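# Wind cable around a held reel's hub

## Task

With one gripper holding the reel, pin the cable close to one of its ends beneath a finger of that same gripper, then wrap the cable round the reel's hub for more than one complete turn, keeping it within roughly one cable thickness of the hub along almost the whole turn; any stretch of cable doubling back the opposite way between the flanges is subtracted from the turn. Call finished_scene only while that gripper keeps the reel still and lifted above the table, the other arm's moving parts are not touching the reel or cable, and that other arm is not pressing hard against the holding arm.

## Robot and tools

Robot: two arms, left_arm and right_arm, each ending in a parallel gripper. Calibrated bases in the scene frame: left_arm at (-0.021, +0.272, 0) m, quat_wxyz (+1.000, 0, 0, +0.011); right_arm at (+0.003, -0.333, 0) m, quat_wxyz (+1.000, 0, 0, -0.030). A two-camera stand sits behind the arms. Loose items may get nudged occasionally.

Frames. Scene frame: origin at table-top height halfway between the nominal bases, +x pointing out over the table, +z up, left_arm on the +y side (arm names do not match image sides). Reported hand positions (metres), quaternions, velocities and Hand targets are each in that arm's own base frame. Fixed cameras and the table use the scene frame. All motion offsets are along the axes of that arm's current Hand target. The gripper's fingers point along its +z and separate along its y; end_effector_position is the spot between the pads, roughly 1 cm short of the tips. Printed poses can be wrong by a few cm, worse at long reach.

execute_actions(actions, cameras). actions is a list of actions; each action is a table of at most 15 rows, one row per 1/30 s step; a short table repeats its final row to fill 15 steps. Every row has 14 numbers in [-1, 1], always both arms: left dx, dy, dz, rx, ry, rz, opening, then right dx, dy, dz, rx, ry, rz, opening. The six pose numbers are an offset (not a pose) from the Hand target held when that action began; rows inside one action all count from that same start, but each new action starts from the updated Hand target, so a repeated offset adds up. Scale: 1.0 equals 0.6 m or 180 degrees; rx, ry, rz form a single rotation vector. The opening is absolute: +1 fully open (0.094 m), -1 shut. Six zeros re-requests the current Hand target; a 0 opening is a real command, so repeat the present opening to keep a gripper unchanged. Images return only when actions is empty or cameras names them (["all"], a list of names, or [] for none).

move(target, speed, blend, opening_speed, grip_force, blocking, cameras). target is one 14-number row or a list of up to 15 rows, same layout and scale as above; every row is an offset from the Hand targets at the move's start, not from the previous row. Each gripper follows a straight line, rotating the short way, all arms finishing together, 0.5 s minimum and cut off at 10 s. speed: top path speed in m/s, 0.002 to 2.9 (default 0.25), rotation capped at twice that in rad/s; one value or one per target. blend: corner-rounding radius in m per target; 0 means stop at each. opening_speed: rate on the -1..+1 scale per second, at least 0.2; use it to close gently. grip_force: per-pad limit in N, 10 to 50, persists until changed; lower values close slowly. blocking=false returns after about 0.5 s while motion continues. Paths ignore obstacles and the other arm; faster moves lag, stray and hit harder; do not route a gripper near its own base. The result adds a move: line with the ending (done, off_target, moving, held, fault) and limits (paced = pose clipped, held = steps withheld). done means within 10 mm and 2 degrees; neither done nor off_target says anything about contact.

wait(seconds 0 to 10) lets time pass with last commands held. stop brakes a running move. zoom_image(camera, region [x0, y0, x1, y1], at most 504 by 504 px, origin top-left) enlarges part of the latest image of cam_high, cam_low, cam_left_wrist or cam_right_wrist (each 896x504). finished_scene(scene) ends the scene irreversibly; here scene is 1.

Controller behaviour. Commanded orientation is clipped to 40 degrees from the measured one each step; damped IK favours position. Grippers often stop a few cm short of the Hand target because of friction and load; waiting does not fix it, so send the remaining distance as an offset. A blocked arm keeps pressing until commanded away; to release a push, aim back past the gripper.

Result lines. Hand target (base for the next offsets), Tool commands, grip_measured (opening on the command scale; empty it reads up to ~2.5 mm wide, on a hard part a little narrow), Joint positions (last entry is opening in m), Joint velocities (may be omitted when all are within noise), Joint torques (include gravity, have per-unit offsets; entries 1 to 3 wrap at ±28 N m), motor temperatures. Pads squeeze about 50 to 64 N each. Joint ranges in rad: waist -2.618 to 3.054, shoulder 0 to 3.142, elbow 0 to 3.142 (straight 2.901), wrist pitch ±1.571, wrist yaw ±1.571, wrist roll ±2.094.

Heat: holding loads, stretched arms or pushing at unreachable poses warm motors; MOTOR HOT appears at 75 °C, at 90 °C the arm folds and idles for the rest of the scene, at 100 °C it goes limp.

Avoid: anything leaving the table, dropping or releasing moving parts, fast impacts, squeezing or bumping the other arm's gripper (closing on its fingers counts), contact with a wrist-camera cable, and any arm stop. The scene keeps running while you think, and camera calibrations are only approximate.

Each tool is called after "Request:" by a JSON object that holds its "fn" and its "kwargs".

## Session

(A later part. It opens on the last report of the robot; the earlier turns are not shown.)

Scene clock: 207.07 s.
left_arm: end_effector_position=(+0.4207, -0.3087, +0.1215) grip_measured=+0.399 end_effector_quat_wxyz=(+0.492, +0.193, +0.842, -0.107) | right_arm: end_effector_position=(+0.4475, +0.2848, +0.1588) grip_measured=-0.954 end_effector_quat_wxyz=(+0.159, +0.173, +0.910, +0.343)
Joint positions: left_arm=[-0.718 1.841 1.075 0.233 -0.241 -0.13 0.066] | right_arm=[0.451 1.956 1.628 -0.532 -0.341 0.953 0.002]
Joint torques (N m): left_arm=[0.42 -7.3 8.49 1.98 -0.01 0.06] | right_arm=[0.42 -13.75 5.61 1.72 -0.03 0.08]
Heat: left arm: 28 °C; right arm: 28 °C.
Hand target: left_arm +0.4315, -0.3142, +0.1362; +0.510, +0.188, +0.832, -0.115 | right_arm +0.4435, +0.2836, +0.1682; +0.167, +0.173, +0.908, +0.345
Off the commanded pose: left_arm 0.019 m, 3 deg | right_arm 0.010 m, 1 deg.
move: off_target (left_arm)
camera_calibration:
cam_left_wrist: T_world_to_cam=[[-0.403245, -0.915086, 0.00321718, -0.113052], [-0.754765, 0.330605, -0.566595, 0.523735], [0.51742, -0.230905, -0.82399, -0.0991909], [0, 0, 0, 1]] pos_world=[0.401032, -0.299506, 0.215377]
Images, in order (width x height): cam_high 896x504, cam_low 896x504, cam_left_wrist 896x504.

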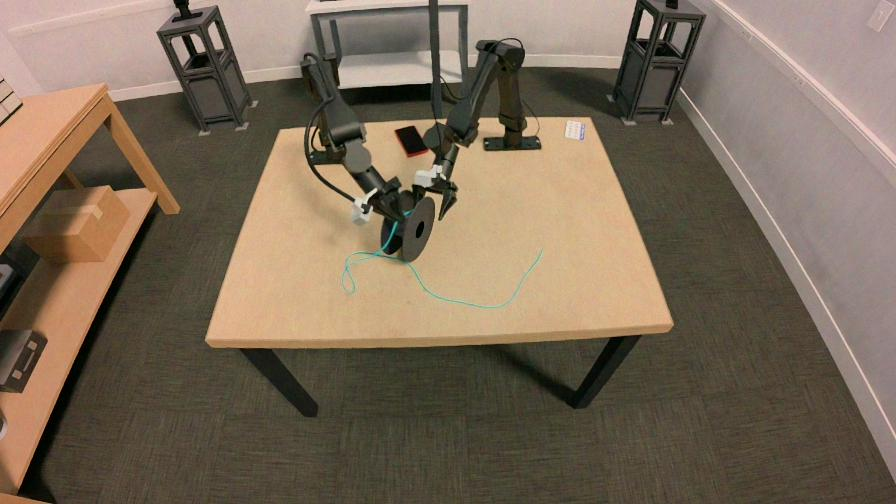

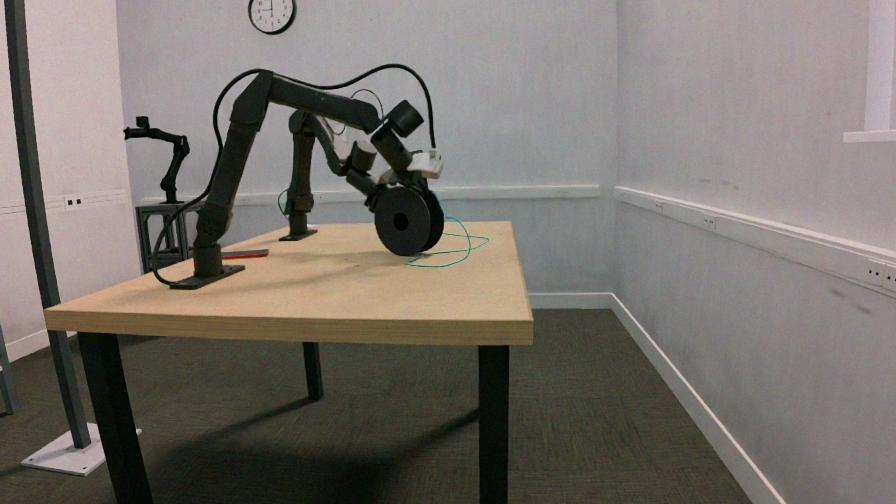

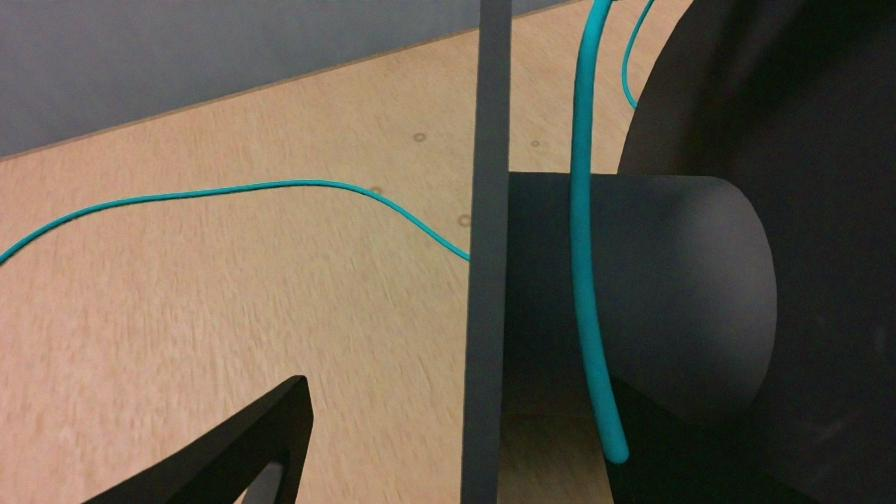

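Request:
{"fn": "move", "kwargs": {"target": [[0.0113,-0.014,-0.022,0,0,0,0.55,0,0,0,0,0,0,-1],[-0.019,-0.014,-0.038,0,0,0,0.55,0,0,0,0,0,0,-1]], "speed": 0.05, "cameras": ["cam_high","cam_left_wrist"]}}

Request:
{"fn": "zoom_image", "kwargs": {"camera": "cam_high", "region": [340, 140, 500, 280]}}

Scene clock: 209.77 s.
left_arm: end_effector_position=(+0.4102, -0.3103, +0.1274) grip_measured=+0.549 end_effector_quat_wxyz=(+0.485, +0.199, +0.846, -0.103) | right_arm: end_effector_position=(+0.4477, +0.2849, +0.1590) grip_measured=-0.954 end_effector_quat_wxyz=(+0.159, +0.173, +0.910, +0.343)
Joint positions: left_arm=[-0.738 1.806 1.075 0.178 -0.254 -0.133 0.073] | right_arm=[0.451 1.956 1.628 -0.532 -0.341 0.954 0.002]
Joint torques (N m): left_arm=[-0.57 -10.29 7.97 1.8 -0.2 -0.09] | right_arm=[0.4 -13.74 5.6 1.7 -0.03 0.08]
Heat: left arm: 28 °C; right arm: 28 °C.
Hand target: left_arm +0.4143, -0.3151, +0.1568; +0.510, +0.187, +0.832, -0.115 | right_arm +0.4435, +0.2836, +0.1681; +0.167, +0.173, +0.908, +0.345
Off the commanded pose: left_arm 0.030 m, 4 deg | right_arm 0.010 m, 1 deg.
move: off_target (left_arm)
camera_calibration:
cam_left_wrist: T_world_to_cam=[[-0.409735, -0.912181, -0.00662713, -0.113824], [-0.759083, 0.344977, -0.552073, 0.524079], [0.505876, -0.221173, -0.83377, -0.0803464], [0, 0, 0, 1]] pos_world=[0.391827, -0.302394, 0.221585]
Images, in order (width x height): cam_high 896x504, cam_left_wrist 896x504.

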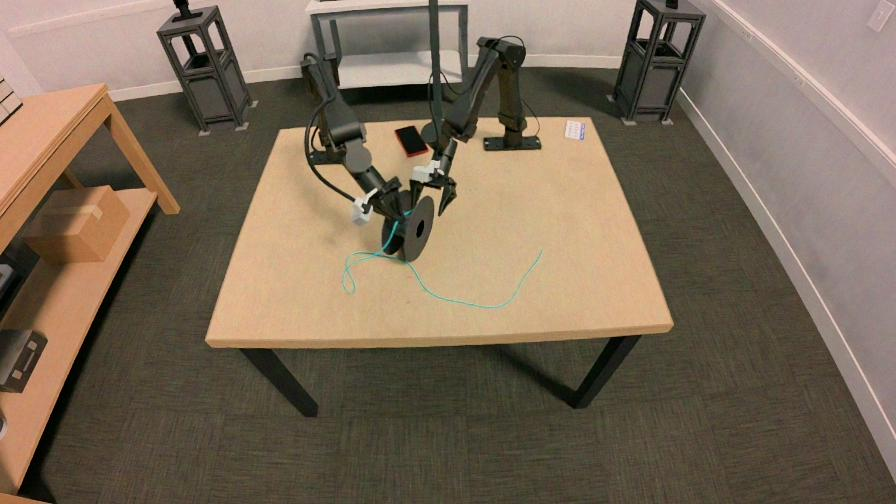

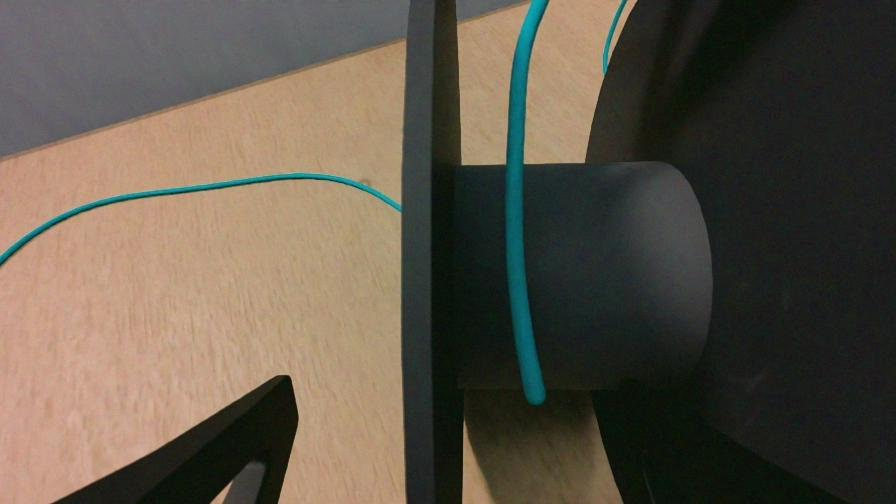

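Scaled by 3.150 from the camera's 896x504 image, which has a finer 1280x720 frame.

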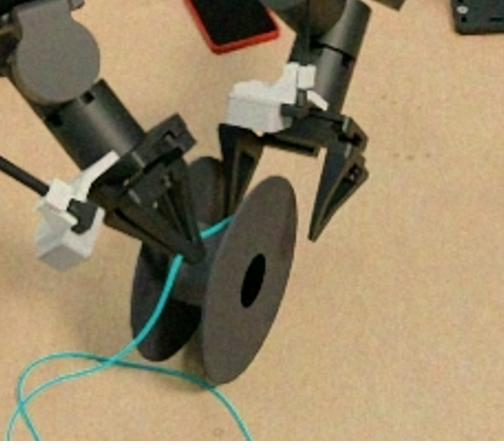

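Request:
{"fn": "move", "kwargs": {"target": [-0.025,0,-0.012,0,0,0,0.55,0,0,0,0,0,0,-1], "speed": 0.06, "cameras": ["cam_low","cam_left_wrist"]}}

Request:
{"fn": "zoom_image", "kwargs": {"camera": "cam_low", "region": [330, 120, 480, 270]}}

Scene clock: 211.83 s.
left_arm: end_effector_position=(+0.4100, -0.3101, +0.1422) grip_measured=+0.549 end_effector_quat_wxyz=(+0.483, +0.200, +0.846, -0.103) | right_arm: end_effector_position=(+0.4477, +0.2849, +0.1590) grip_measured=-0.954 end_effector_quat_wxyz=(+0.159, +0.173, +0.910, +0.343)
Joint positions: left_arm=[-0.738 1.78 1.111 0.112 -0.254 -0.133 0.073] | right_arm=[0.451 1.956 1.628 -0.532 -0.341 0.954 0.002]
Joint torques (N m): left_arm=[-0.46 -9.91 8.75 1.78 -0.17 -0.06] | right_arm=[0.43 -13.71 5.64 1.71 -0.02 0.08]
Heat: left arm: 28 °C; right arm: 29 °C.
Hand target: left_arm +0.4146, -0.3153, +0.1735; +0.510, +0.188, +0.832, -0.115 | right_arm +0.4435, +0.2836, +0.1681; +0.167, +0.173, +0.908, +0.345
Off the commanded pose: left_arm 0.032 m, 4 deg | right_arm 0.010 m, 1 deg.
move: off_target (left_arm)
camera_calibration:
cam_left_wrist: T_world_to_cam=[[-0.409783, -0.91215, -0.0077697, -0.113477], [-0.760678, 0.34641, -0.54897, 0.53274], [0.503435, -0.219049, -0.835806, -0.0659124], [0, 0, 0, 1]] pos_world=[0.391925, -0.302492, 0.236487]
Images, in order (width x height): cam_low 896x504, cam_left_wrist 896x504.

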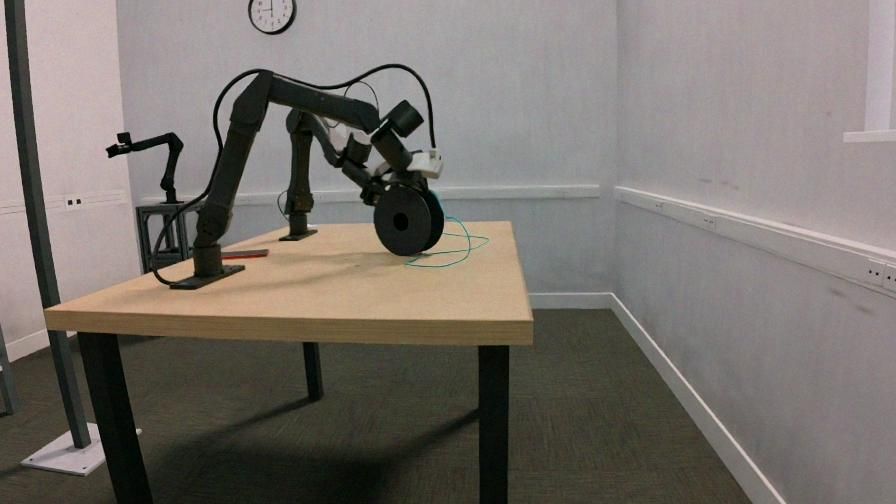

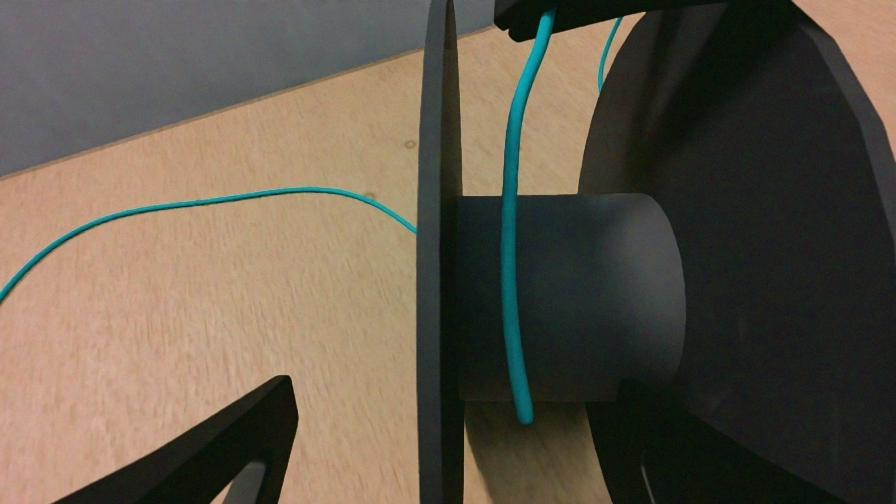

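Scaled by 3.360 from the camera's 896x504 image, which has a finer 1280x720 frame.

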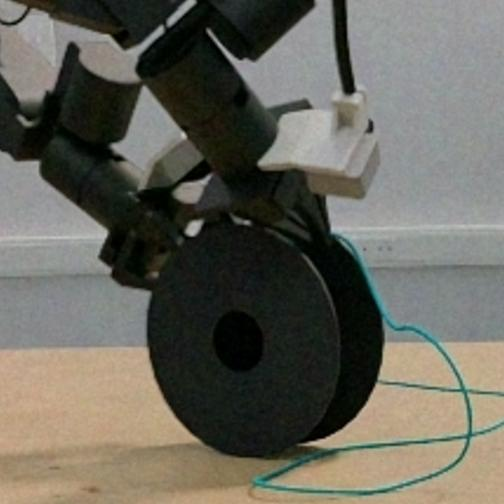

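Request:
{"fn": "move", "kwargs": {"target": [-0.013,0.008,0.025,0,0,0,0.55,0,0,0,0,0,0,-1], "speed": 0.05, "cameras": ["cam_high","cam_left_wrist"]}}

Scene clock: 213.27 s.
left_arm: end_effector_position=(+0.4242, -0.3145, +0.1613) grip_measured=+0.549 end_effector_quat_wxyz=(+0.498, +0.191, +0.839, -0.110) | right_arm: end_effector_position=(+0.4477, +0.2849, +0.1590) grip_measured=-0.954 end_effector_quat_wxyz=(+0.159, +0.173, +0.910, +0.343)
Joint positions: left_arm=[-0.724 1.795 1.177 0.101 -0.248 -0.132 0.073] | right_arm=[0.451 1.956 1.628 -0.532 -0.341 0.954 0.002]
Joint torques (N m): left_arm=[0.4 -7.27 8.8 1.84 -0.01 0.11] | right_arm=[0.36 -13.76 5.63 1.71 -0.02 0.07]
Heat: left arm: 28 °C; right arm: 29 °C.
Hand target: left_arm +0.4318, -0.3183, +0.1735; +0.510, +0.188, +0.832, -0.115 | right_arm +0.4435, +0.2836, +0.1681; +0.167, +0.173, +0.908, +0.345
Off the commanded pose: left_arm 0.015 m, 2 deg | right_arm 0.010 m, 1 deg.
move: off_target (left_arm)
camera_calibration:
cam_left_wrist: T_world_to_cam=[[-0.402326, -0.91547, 0.00694495, -0.118175], [-0.747805, 0.324247, -0.579354, 0.547927], [0.52813, -0.238283, -0.815046, -0.0779021], [0, 0, 0, 1]] pos_world=[0.40334, -0.304412, 0.254771]
Images, in order (width x height): cam_high 896x504, cam_left_wrist 896x504.

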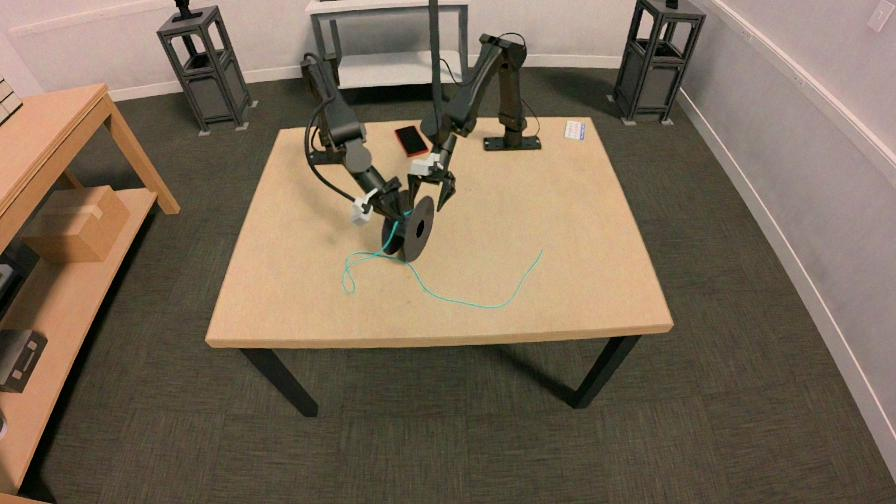

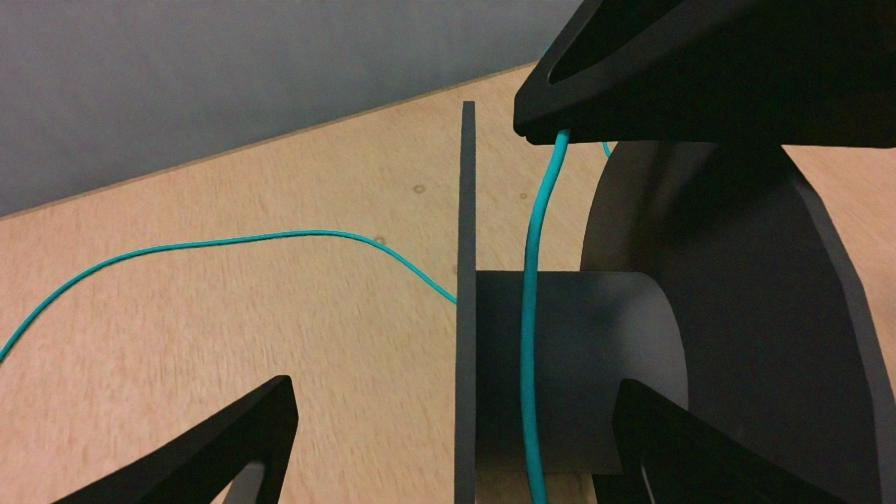

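Request:
{"fn": "move", "kwargs": {"target": [0.027,0,0.017,0,0,0,0.55,0,0,0,0,0,0,-1], "speed": 0.04, "cameras": ["cam_left_wrist"]}}

Scene clock: 214.73 s.
left_arm: end_effector_position=(+0.4298, -0.3198, +0.1546) grip_measured=+0.549 end_effector_quat_wxyz=(+0.504, +0.189, +0.835, -0.114) | right_arm: end_effector_position=(+0.4477, +0.2849, +0.1590) grip_measured=-0.954 end_effector_quat_wxyz=(+0.159, +0.173, +0.910, +0.343)
Joint positions: left_arm=[-0.724 1.83 1.177 0.153 -0.247 -0.132 0.073] | right_arm=[0.451 1.956 1.628 -0.532 -0.341 0.954 0.002]
Joint torques (N m): left_arm=[0.46 -7.75 5.93 2.05 -0.02 0.04] | right_arm=[0.39 -13.75 5.64 1.72 -0.02 0.1]
Heat: left arm: 28 °C; right arm: 30 °C.
Hand target: left_arm +0.4334, -0.3190, +0.1545; +0.510, +0.188, +0.832, -0.115 | right_arm +0.4435, +0.2836, +0.1681; +0.167, +0.173, +0.908, +0.345
Off the commanded pose: left_arm 0.004 m, 1 deg | right_arm 0.010 m, 1 deg.
move: done
camera_calibration:
cam_left_wrist: T_world_to_cam=[[-0.403481, -0.914904, 0.0123803, -0.120774], [-0.73984, 0.318255, -0.592748, 0.546792], [0.538367, -0.248322, -0.805293, -0.0966617], [0, 0, 0, 1]] pos_world=[0.407848, -0.308519, 0.247764]
Images, in order (width x height): cam_left_wrist 896x504.

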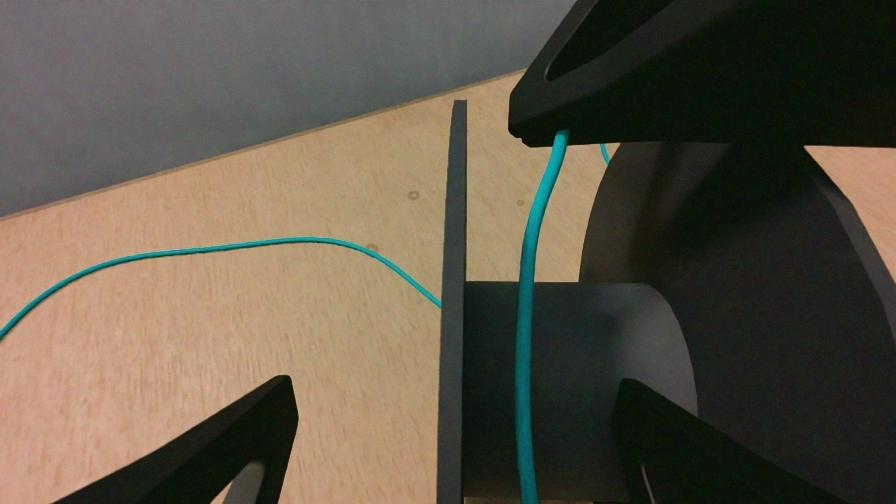

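Request:
{"fn": "move", "kwargs": {"target": [[0.013,0,0.0065,0,0,0,0.55,0,0,0,0,0,0,-1],[0.013,0,0.0065,0,0,0,-0.5,0,0,0,0,0,0,-1]], "speed": 0.04, "opening_speed": 0.35, "cameras": ["cam_high","cam_left_wrist","cam_right_wrist"]}}

Scene clock: 219.57 s.
left_arm: end_effector_position=(+0.4312, -0.3210, +0.1491) grip_measured=-0.499 end_effector_quat_wxyz=(+0.507, +0.188, +0.833, -0.115) | right_arm: end_effector_position=(+0.4477, +0.2849, +0.1590) grip_measured=-0.954 end_effector_quat_wxyz=(+0.159, +0.173, +0.910, +0.343)
Joint positions: left_arm=[-0.724 1.845 1.164 0.188 -0.246 -0.132 0.024] | right_arm=[0.451 1.956 1.628 -0.532 -0.341 0.954 0.002]
Joint torques (N m): left_arm=[0.5 -7.62 5.24 2 -0.02 0.06] | right_arm=[0.44 -13.76 5.64 1.72 -0.02 0.06]
Heat: left arm: 29 °C; right arm: 31 °C.
Hand target: left_arm +0.4333, -0.3190, +0.1457; +0.510, +0.188, +0.832, -0.115 | right_arm +0.4435, +0.2836, +0.1681; +0.167, +0.173, +0.908, +0.345
Off the commanded pose: left_arm 0.004 m, 0 deg | right_arm 0.010 m, 1 deg.
move: done
camera_calibration:
cam_left_wrist: T_world_to_cam=[[-0.403915, -0.914674, 0.0149541, -0.121397], [-0.73641, 0.315409, -0.598512, 0.543344], [0.542727, -0.25276, -0.800974, -0.106061], [0, 0, 0, 1]] pos_world=[0.408652, -0.309223, 0.242061]
cam_right_wrist: T_world_to_cam=[[-0.216619, -0.693988, -0.686627, 0.407675], [-0.97602, 0.169434, 0.136667, 0.40431], [0.0214921, 0.699766, -0.714049, -0.0020616], [0, 0, 0, 1]] pos_world=[0.482969, 0.215861, 0.223193]
Images, in order (width x height): cam_high 896x504, cam_left_wrist 896x504, cam_right_wrist 896x504.

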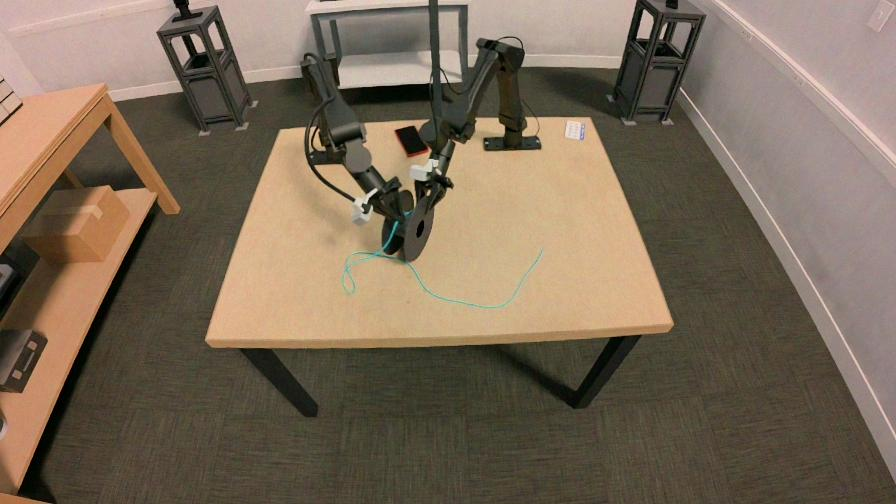

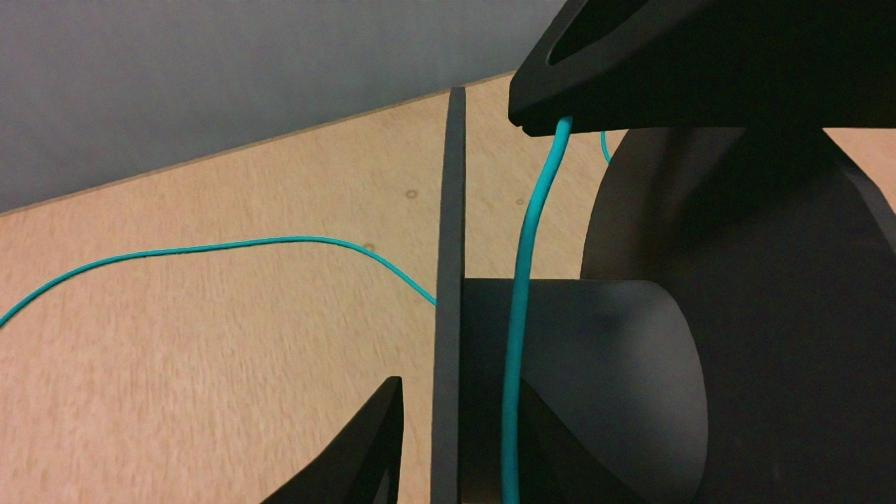

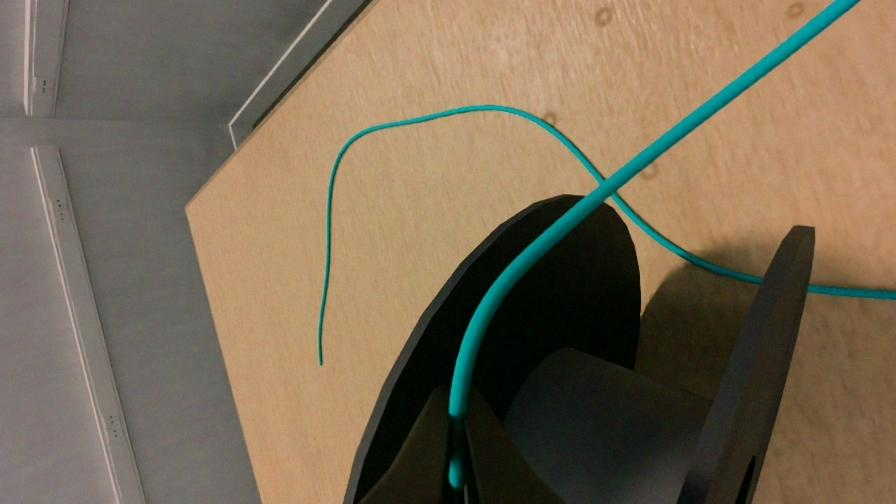

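Request:
{"fn": "move", "kwargs": {"target": [0,0.0,0,0,0,0,-0.85,0,0,0,0,0,0,-1], "speed": 0.04, "opening_speed": 0.25, "cameras": ["cam_left_wrist"]}}

Scene clock: 221.73 s.
left_arm: end_effector_position=(+0.4311, -0.3213, +0.1493) grip_measured=-0.849 end_effector_quat_wxyz=(+0.507, +0.188, +0.833, -0.116) | right_arm: end_effector_position=(+0.4477, +0.2849, +0.1590) grip_measured=-0.954 end_effector_quat_wxyz=(+0.159, +0.173, +0.910, +0.343)
Joint positions: left_arm=[-0.724 1.845 1.164 0.188 -0.245 -0.132 0.007] | right_arm=[0.451 1.956 1.628 -0.532 -0.341 0.954 0.002]
Joint torques (N m): left_arm=[0.42 -7.53 5.24 2.01 -0.06 0.07] | right_arm=[0.42 -13.74 5.67 1.7 -0.02 0.07]
Heat: left arm: 29 °C; right arm: 31 °C.
Hand target: left_arm +0.4333, -0.3190, +0.1457; +0.510, +0.188, +0.832, -0.115 | right_arm +0.4435, +0.2836, +0.1681; +0.167, +0.173, +0.908, +0.345
Off the commanded pose: left_arm 0.005 m, 0 deg | right_arm 0.010 m, 1 deg.
move: done
camera_calibration:
cam_left_wrist: T_world_to_cam=[[-0.405068, -0.914149, 0.0158207, -0.121198], [-0.735937, 0.315736, -0.598922, 0.5434], [0.542509, -0.254248, -0.800651, -0.106427], [0, 0, 0, 1]] pos_world=[0.408553, -0.309423, 0.242161]
Images, in order (width x height): cam_left_wrist 896x504.

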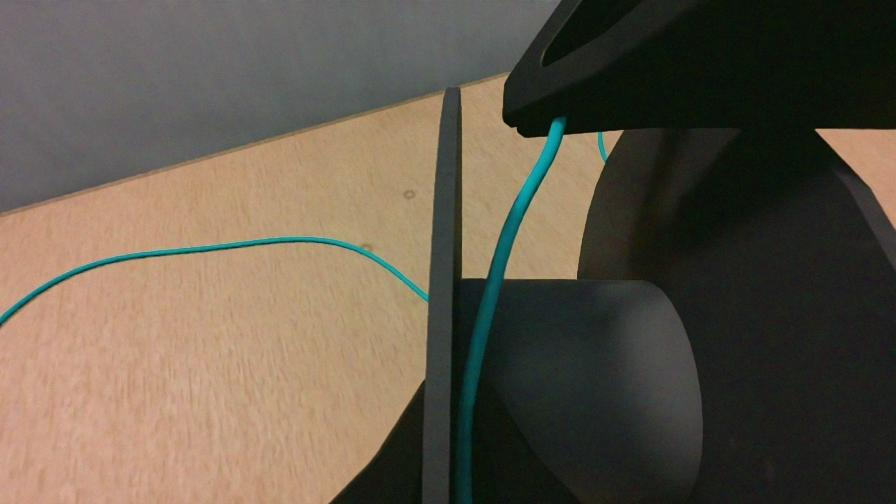

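Cable's between finger and flange. Close fully.

Request:
{"fn": "move", "kwargs": {"target": [0,-0.006,0,0,0,0,-1,0,0,0,0,0,0,-1], "speed": 0.04, "opening_speed": 0.25, "cameras": ["cam_high","cam_low","cam_left_wrist"]}}

Request:
{"fn": "zoom_image", "kwargs": {"camera": "cam_left_wrist", "region": [340, 340, 580, 504]}}

Request:
{"fn": "zoom_image", "kwargs": {"camera": "cam_high", "region": [340, 140, 500, 280]}}

Scene clock: 227.93 s.
left_arm: end_effector_position=(+0.4311, -0.3213, +0.1493) grip_measured=-0.909 end_effector_quat_wxyz=(+0.507, +0.188, +0.833, -0.116) | right_arm: end_effector_position=(+0.4477, +0.2849, +0.1590) grip_measured=-0.954 end_effector_quat_wxyz=(+0.159, +0.173, +0.909, +0.343)
Joint positions: left_arm=[-0.724 1.845 1.164 0.188 -0.245 -0.132 0.004] | right_arm=[0.451 1.956 1.628 -0.531 -0.341 0.954 0.002]
Joint torques (N m): left_arm=[-0.31 -7.31 5.63 2.03 -0.15 -0.01] | right_arm=[0.42 -13.71 5.67 1.7 -0.03 0.07]
Motor temperatures (°C): left_arm=[20 29 23 29 20 19 19] | right_arm=[22 32 27 26 22 18 23]
Heat: left arm: 29 °C; right arm: 32 °C.
Hand target: left_arm +0.4318, -0.3223, +0.1457; +0.510, +0.188, +0.832, -0.115 | right_arm +0.4435, +0.2836, +0.1682; +0.167, +0.173, +0.907, +0.345
Off the commanded pose: left_arm 0.004 m, 0 deg | right_arm 0.010 m, 1 deg.
move: done
camera_calibration:
cam_left_wrist: T_world_to_cam=[[-0.405068, -0.914149, 0.0158207, -0.121198], [-0.735937, 0.315736, -0.598922, 0.5434], [0.542509, -0.254248, -0.800651, -0.106427], [0, 0, 0, 1]] pos_world=[0.408553, -0.309423, 0.242161]
Images, in order (width x height): cam_high 896x504, cam_low 896x504, cam_left_wrist 896x504.

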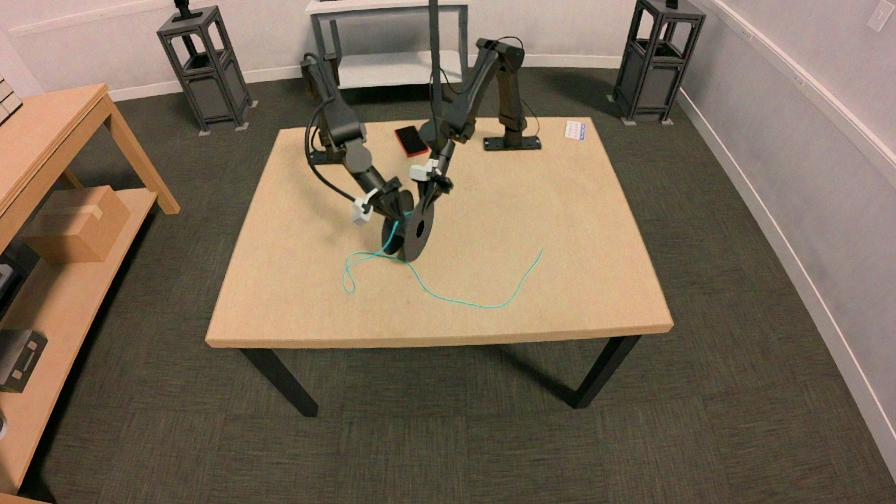

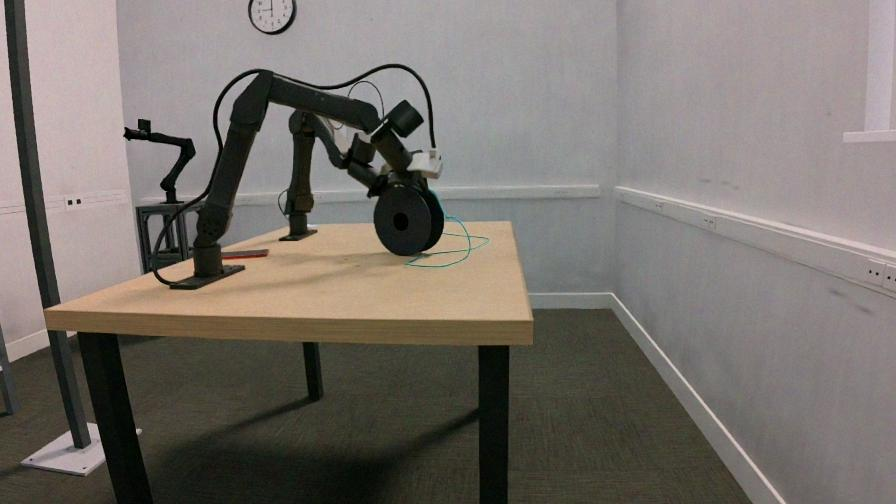

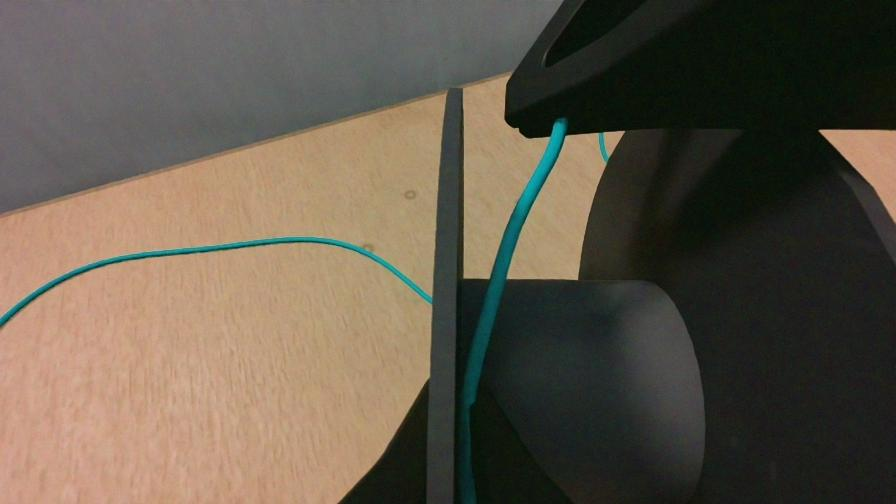

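Scaled by 2.100 from the camera's 896x504 image, which has a finer 1280x720 frame.

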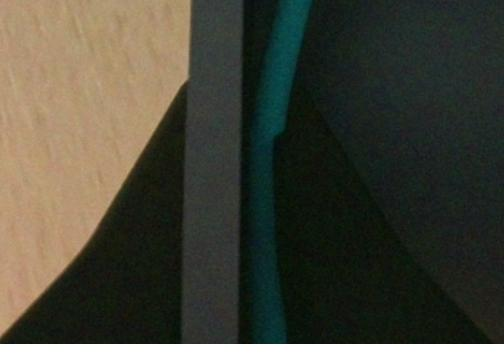

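Scaled by 3.150 from the camera's 896x504 image, which has a finer 1280x720 frame.

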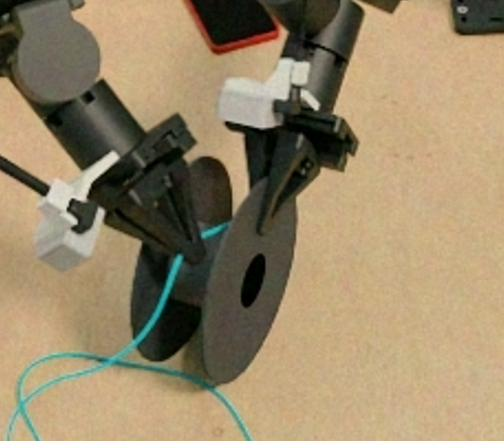

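Request:
{"fn": "move", "kwargs": {"target": [0,0,0,0,0,0,-1,0,0,0,0,0,0,-0.9], "opening_speed": 0.3, "cameras": ["cam_right_wrist"]}}

Request:
{"fn": "zoom_image", "kwargs": {"camera": "cam_right_wrist", "region": [380, 330, 540, 504]}}

Scene clock: 231.43 s.
left_arm: end_effector_position=(+0.4311, -0.3213, +0.1493) grip_measured=-0.909 end_effector_quat_wxyz=(+0.507, +0.188, +0.833, -0.116) | right_arm: end_effector_position=(+0.4482, +0.2852, +0.1599) grip_measured=-0.902 end_effector_quat_wxyz=(+0.160, +0.173, +0.909, +0.344)
Joint positions: left_arm=[-0.724 1.845 1.164 0.188 -0.245 -0.132 0.004] | right_arm=[0.451 1.955 1.628 -0.528 -0.341 0.955 0.005]
Joint torques (N m): left_arm=[-0.23 -7.38 5.52 2 -0.07 0.01] | right_arm=[0.39 -13.7 5.63 1.67 -0.02 0.08]
Heat: left arm: 30 °C; right arm: 33 °C.
Hand target: left_arm +0.4318, -0.3223, +0.1457; +0.510, +0.188, +0.832, -0.115 | right_arm +0.4435, +0.2836, +0.1682; +0.167, +0.173, +0.908, +0.345
Off the commanded pose: left_arm 0.004 m, 0 deg | right_arm 0.010 m, 1 deg.
move: done
camera_calibration:
cam_right_wrist: T_world_to_cam=[[-0.214707, -0.692374, -0.688853, 0.407642], [-0.976377, 0.169692, 0.133765, 0.405219], [0.0242776, 0.701301, -0.712452, -0.00352954], [0, 0, 0, 1]] pos_world=[0.483255, 0.215953, 0.224087]
Images, in order (width x height): cam_right_wrist 896x504.

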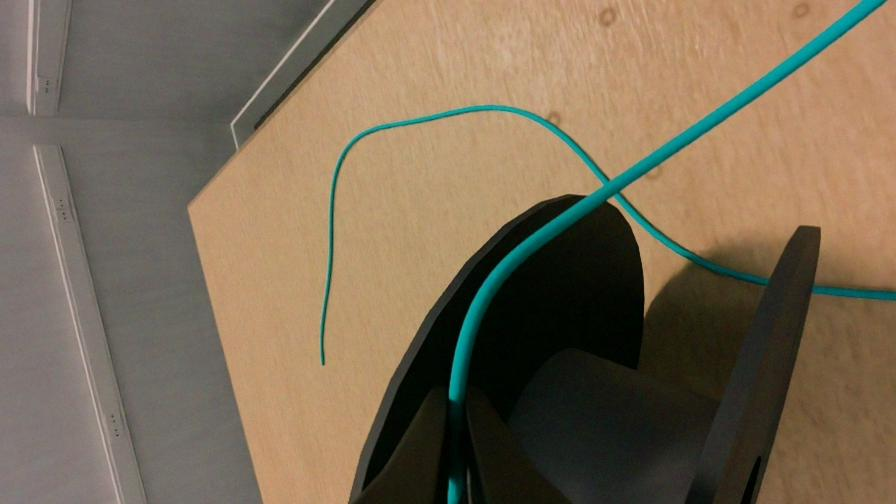

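Scaled by 2.897 from the camera's 896x504 image, which has a finer 1280x720 frame.

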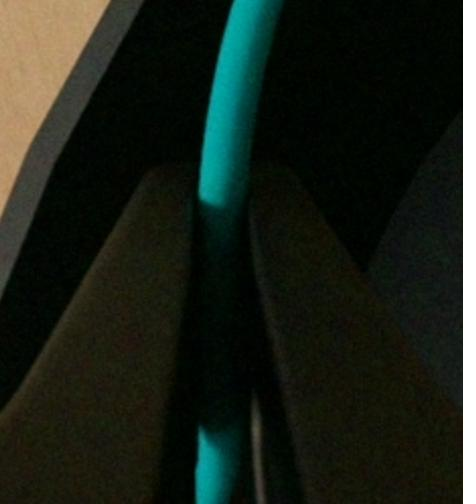

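Request:
{"fn": "move", "kwargs": {"target": [[0,0,0,0,0,0,-1,0,0,0,0,0,0,-0.918],[0,0,0,0,0,0,-1,-0.12,0,0,0,0,0,-0.918]], "speed": 0.06, "cameras": ["cam_high","cam_right_wrist","cam_left_wrist"]}}

Scene clock: 234.40 s.
left_arm: end_effector_position=(+0.4322, -0.3223, +0.1492) grip_measured=-0.909 end_effector_quat_wxyz=(+0.510, +0.188, +0.831, -0.118) | right_arm: end_effector_position=(+0.5051, +0.2512, +0.1886) grip_measured=-0.917 end_effector_quat_wxyz=(+0.172, +0.177, +0.903, +0.352)
Joint positions: left_arm=[-0.724 1.85 1.164 0.2 -0.245 -0.132 0.004] | right_arm=[0.331 2.104 1.946 -0.7 -0.413 0.874 0.004]
Joint torques (N m): left_arm=[-0.23 -7.87 5.65 1.92 -0.1 0.02] | right_arm=[0.2 -10.24 8.83 1.49 -0.12 -0.11]
Heat: left arm: 30 °C; right arm: 33 °C.
Hand target: left_arm +0.4318, -0.3223, +0.1457; +0.510, +0.188, +0.832, -0.115 | right_arm +0.5073, +0.2526, +0.1814; +0.167, +0.173, +0.907, +0.345
Off the commanded pose: left_arm 0.003 m, 0 deg | right_arm 0.008 m, 1 deg.
move: done
camera_calibration:
cam_left_wrist: T_world_to_cam=[[-0.40518, -0.914064, 0.0177711, -0.121861], [-0.733052, 0.313204, -0.60377, 0.543194], [0.546319, -0.257663, -0.79696, -0.110635], [0, 0, 0, 1]] pos_world=[0.409256, -0.310026, 0.241959]
cam_right_wrist: T_world_to_cam=[[-0.209244, -0.678558, -0.704113, 0.412714], [-0.976473, 0.18338, 0.113458, 0.463153], [0.0521324, 0.711288, -0.700965, 0.0205329], [0, 0, 0, 1]] pos_world=[0.537544, 0.180513, 0.252442]
Images, in order (width x height): cam_high 896x504, cam_left_wrist 896x504, cam_right_wrist 896x504.

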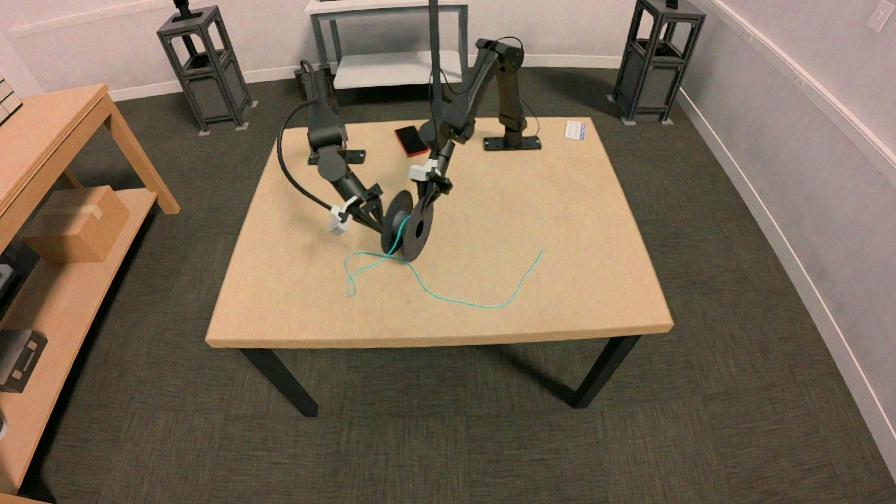

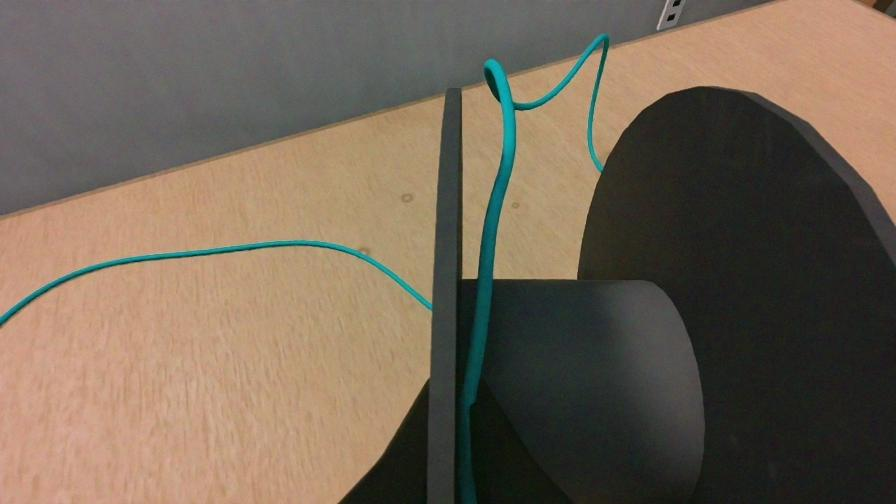

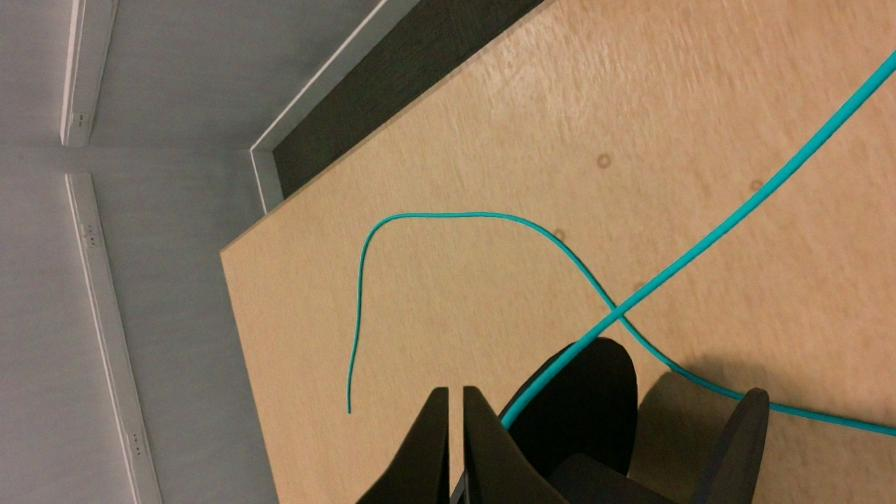

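Request:
{"fn": "move", "kwargs": {"target": [0,0,0,0,0,0,-1,-0.05,0,-0.2,0,0,0,-0.8], "speed": 0.15}}

Request:
{"fn": "move", "kwargs": {"target": [-0.32,-0.01,-0.235,0,0,0,-1,0,0,0,0,0,0,-0.8], "speed": 0.1, "cameras": ["all"]}}

Request:
{"fn": "zoom_image", "kwargs": {"camera": "cam_high", "region": [340, 120, 500, 280]}}

Request:
{"fn": "zoom_image", "kwargs": {"camera": "cam_low", "region": [310, 80, 490, 260]}}

Scene clock: 237.40 s.
left_arm: end_effector_position=(+0.4322, -0.3223, +0.1492) grip_measured=-0.909 end_effector_quat_wxyz=(+0.510, +0.188, +0.831, -0.118) | right_arm: end_effector_position=(+0.4880, +0.1705, +0.2576) grip_measured=-0.801 end_effector_quat_wxyz=(+0.160, +0.184, +0.909, +0.339)
Joint positions: left_arm=[-0.724 1.85 1.164 0.2 -0.245 -0.132 0.004] | right_arm=[0.165 2.064 2.205 -1.104 -0.502 0.726 0.009]
Joint torques (N m): left_arm=[-0.35 -7.79 5.61 1.89 -0.12 -0.03] | right_arm=[0.09 -12.67 7.98 1.29 -0.32 -0.1]
Heat: left arm: 30 °C; right arm: 32 °C.
Hand target: left_arm +0.4318, -0.3223, +0.1457; +0.510, +0.188, +0.832, -0.115 | right_arm +0.4832, +0.1716, +0.2717; +0.167, +0.173, +0.907, +0.345
Off the commanded pose: left_arm 0.004 m, 0 deg | right_arm 0.015 m, 2 deg.
move: off_target (right_arm)

Scene clock: 240.53 s.
left_arm: end_effector_position=(+0.3879, -0.3043, +0.3399) grip_measured=-0.909 end_effector_quat_wxyz=(+0.459, +0.212, +0.858, -0.088) | right_arm: end_effector_position=(+0.4879, +0.1705, +0.2576) grip_measured=-0.801 end_effector_quat_wxyz=(+0.159, +0.184, +0.909, +0.339)
Joint positions: left_arm=[-0.767 1.733 1.916 -0.808 -0.275 -0.142 0.004] | right_arm=[0.165 2.064 2.205 -1.104 -0.502 0.726 0.009]
Joint torques (N m): left_arm=[-0.73 -8.38 9.16 2.39 -0.24 -0.16] | right_arm=[0.09 -12.67 7.99 1.28 -0.32 -0.12]
Heat: left arm: 30 °C; right arm: 32 °C.
Hand target: left_arm +0.3945, -0.3111, +0.3809; +0.510, +0.188, +0.832, -0.115 | right_arm +0.4832, +0.1717, +0.2718; +0.167, +0.173, +0.907, +0.345
Off the commanded pose: left_arm 0.042 m, 8 deg | right_arm 0.015 m, 2 deg.
move: off_target (left_arm, right_arm)
camera_calibration:
cam_left_wrist: T_world_to_cam=[[-0.416892, -0.908359, -0.0329435, -0.103217], [-0.781296, 0.376628, -0.497722, 0.62221], [0.464518, -0.181758, -0.866711, 0.148755], [0, 0, 0, 1]] pos_world=[0.374001, -0.301062, 0.435215]
cam_right_wrist: T_world_to_cam=[[-0.237552, -0.691456, -0.682245, 0.413355], [-0.970869, 0.191665, 0.143796, 0.441337], [0.0313341, 0.696529, -0.716844, 0.143906], [0, 0, 0, 1]] pos_world=[0.522164, 0.100993, 0.321705]

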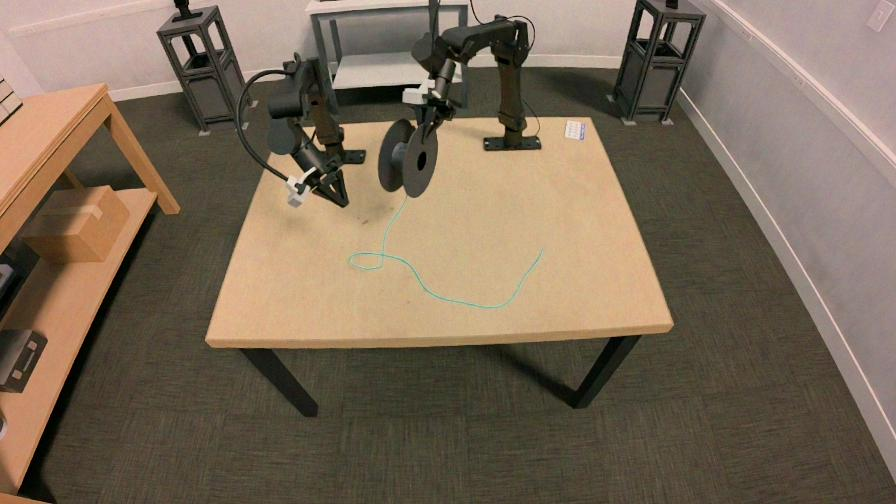

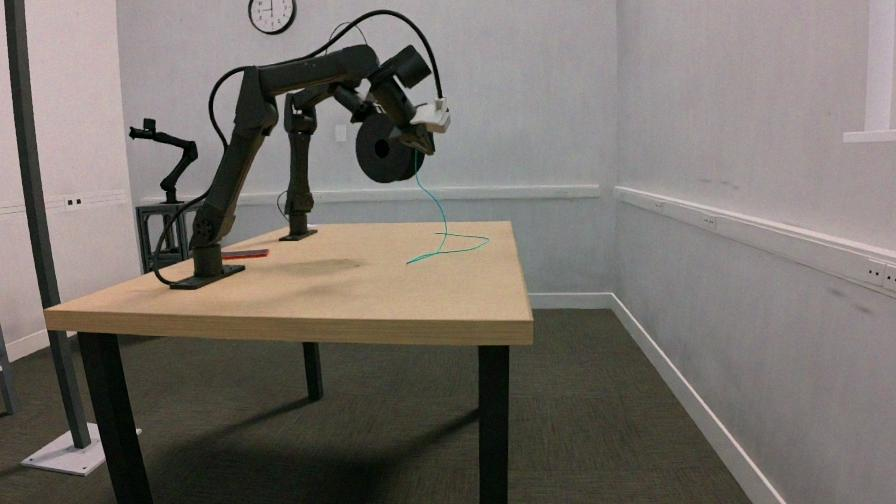

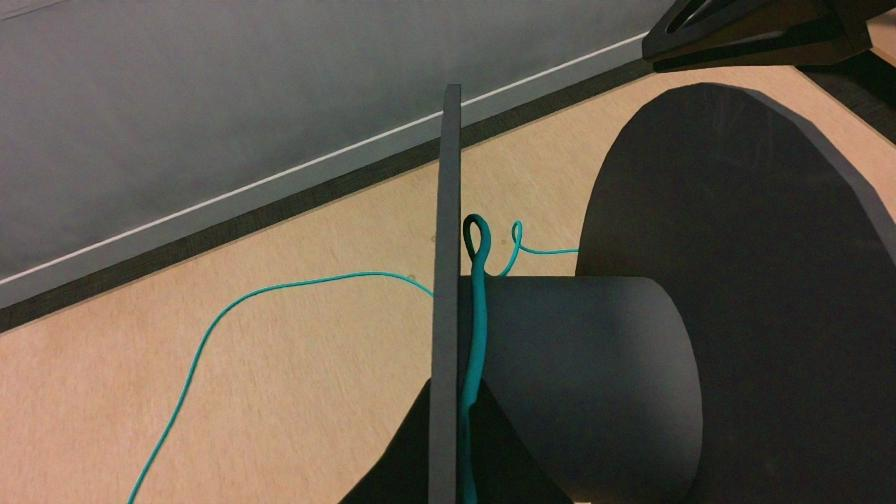

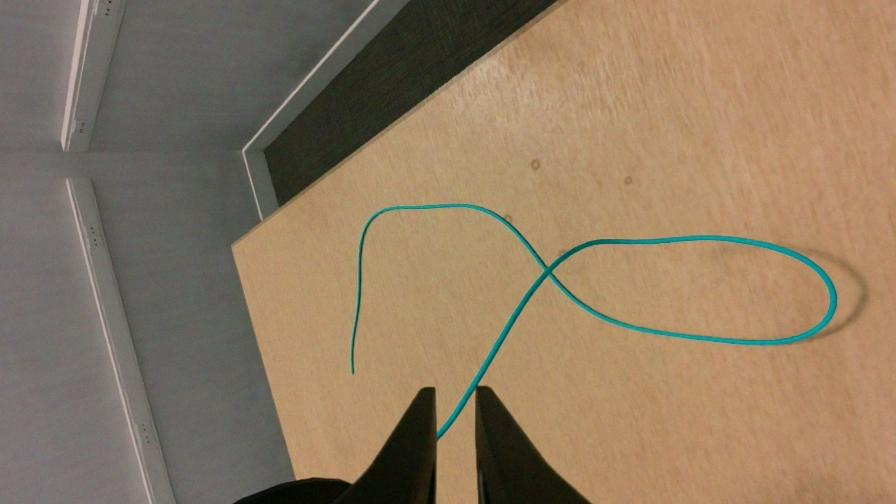

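Scaled by 3.150 from the camera's 896x504 image, which has a finer 1280x720 frame.

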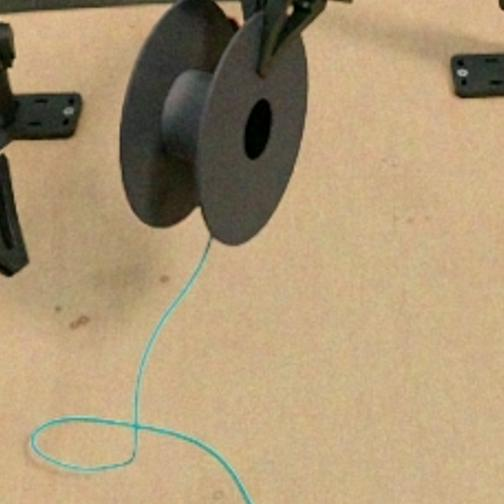

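Scaled by 2.800 from the camera's 896x504 image, which has a finer 1280x720 frame.

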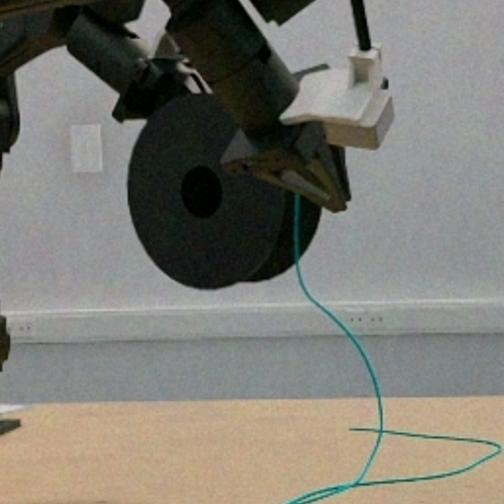

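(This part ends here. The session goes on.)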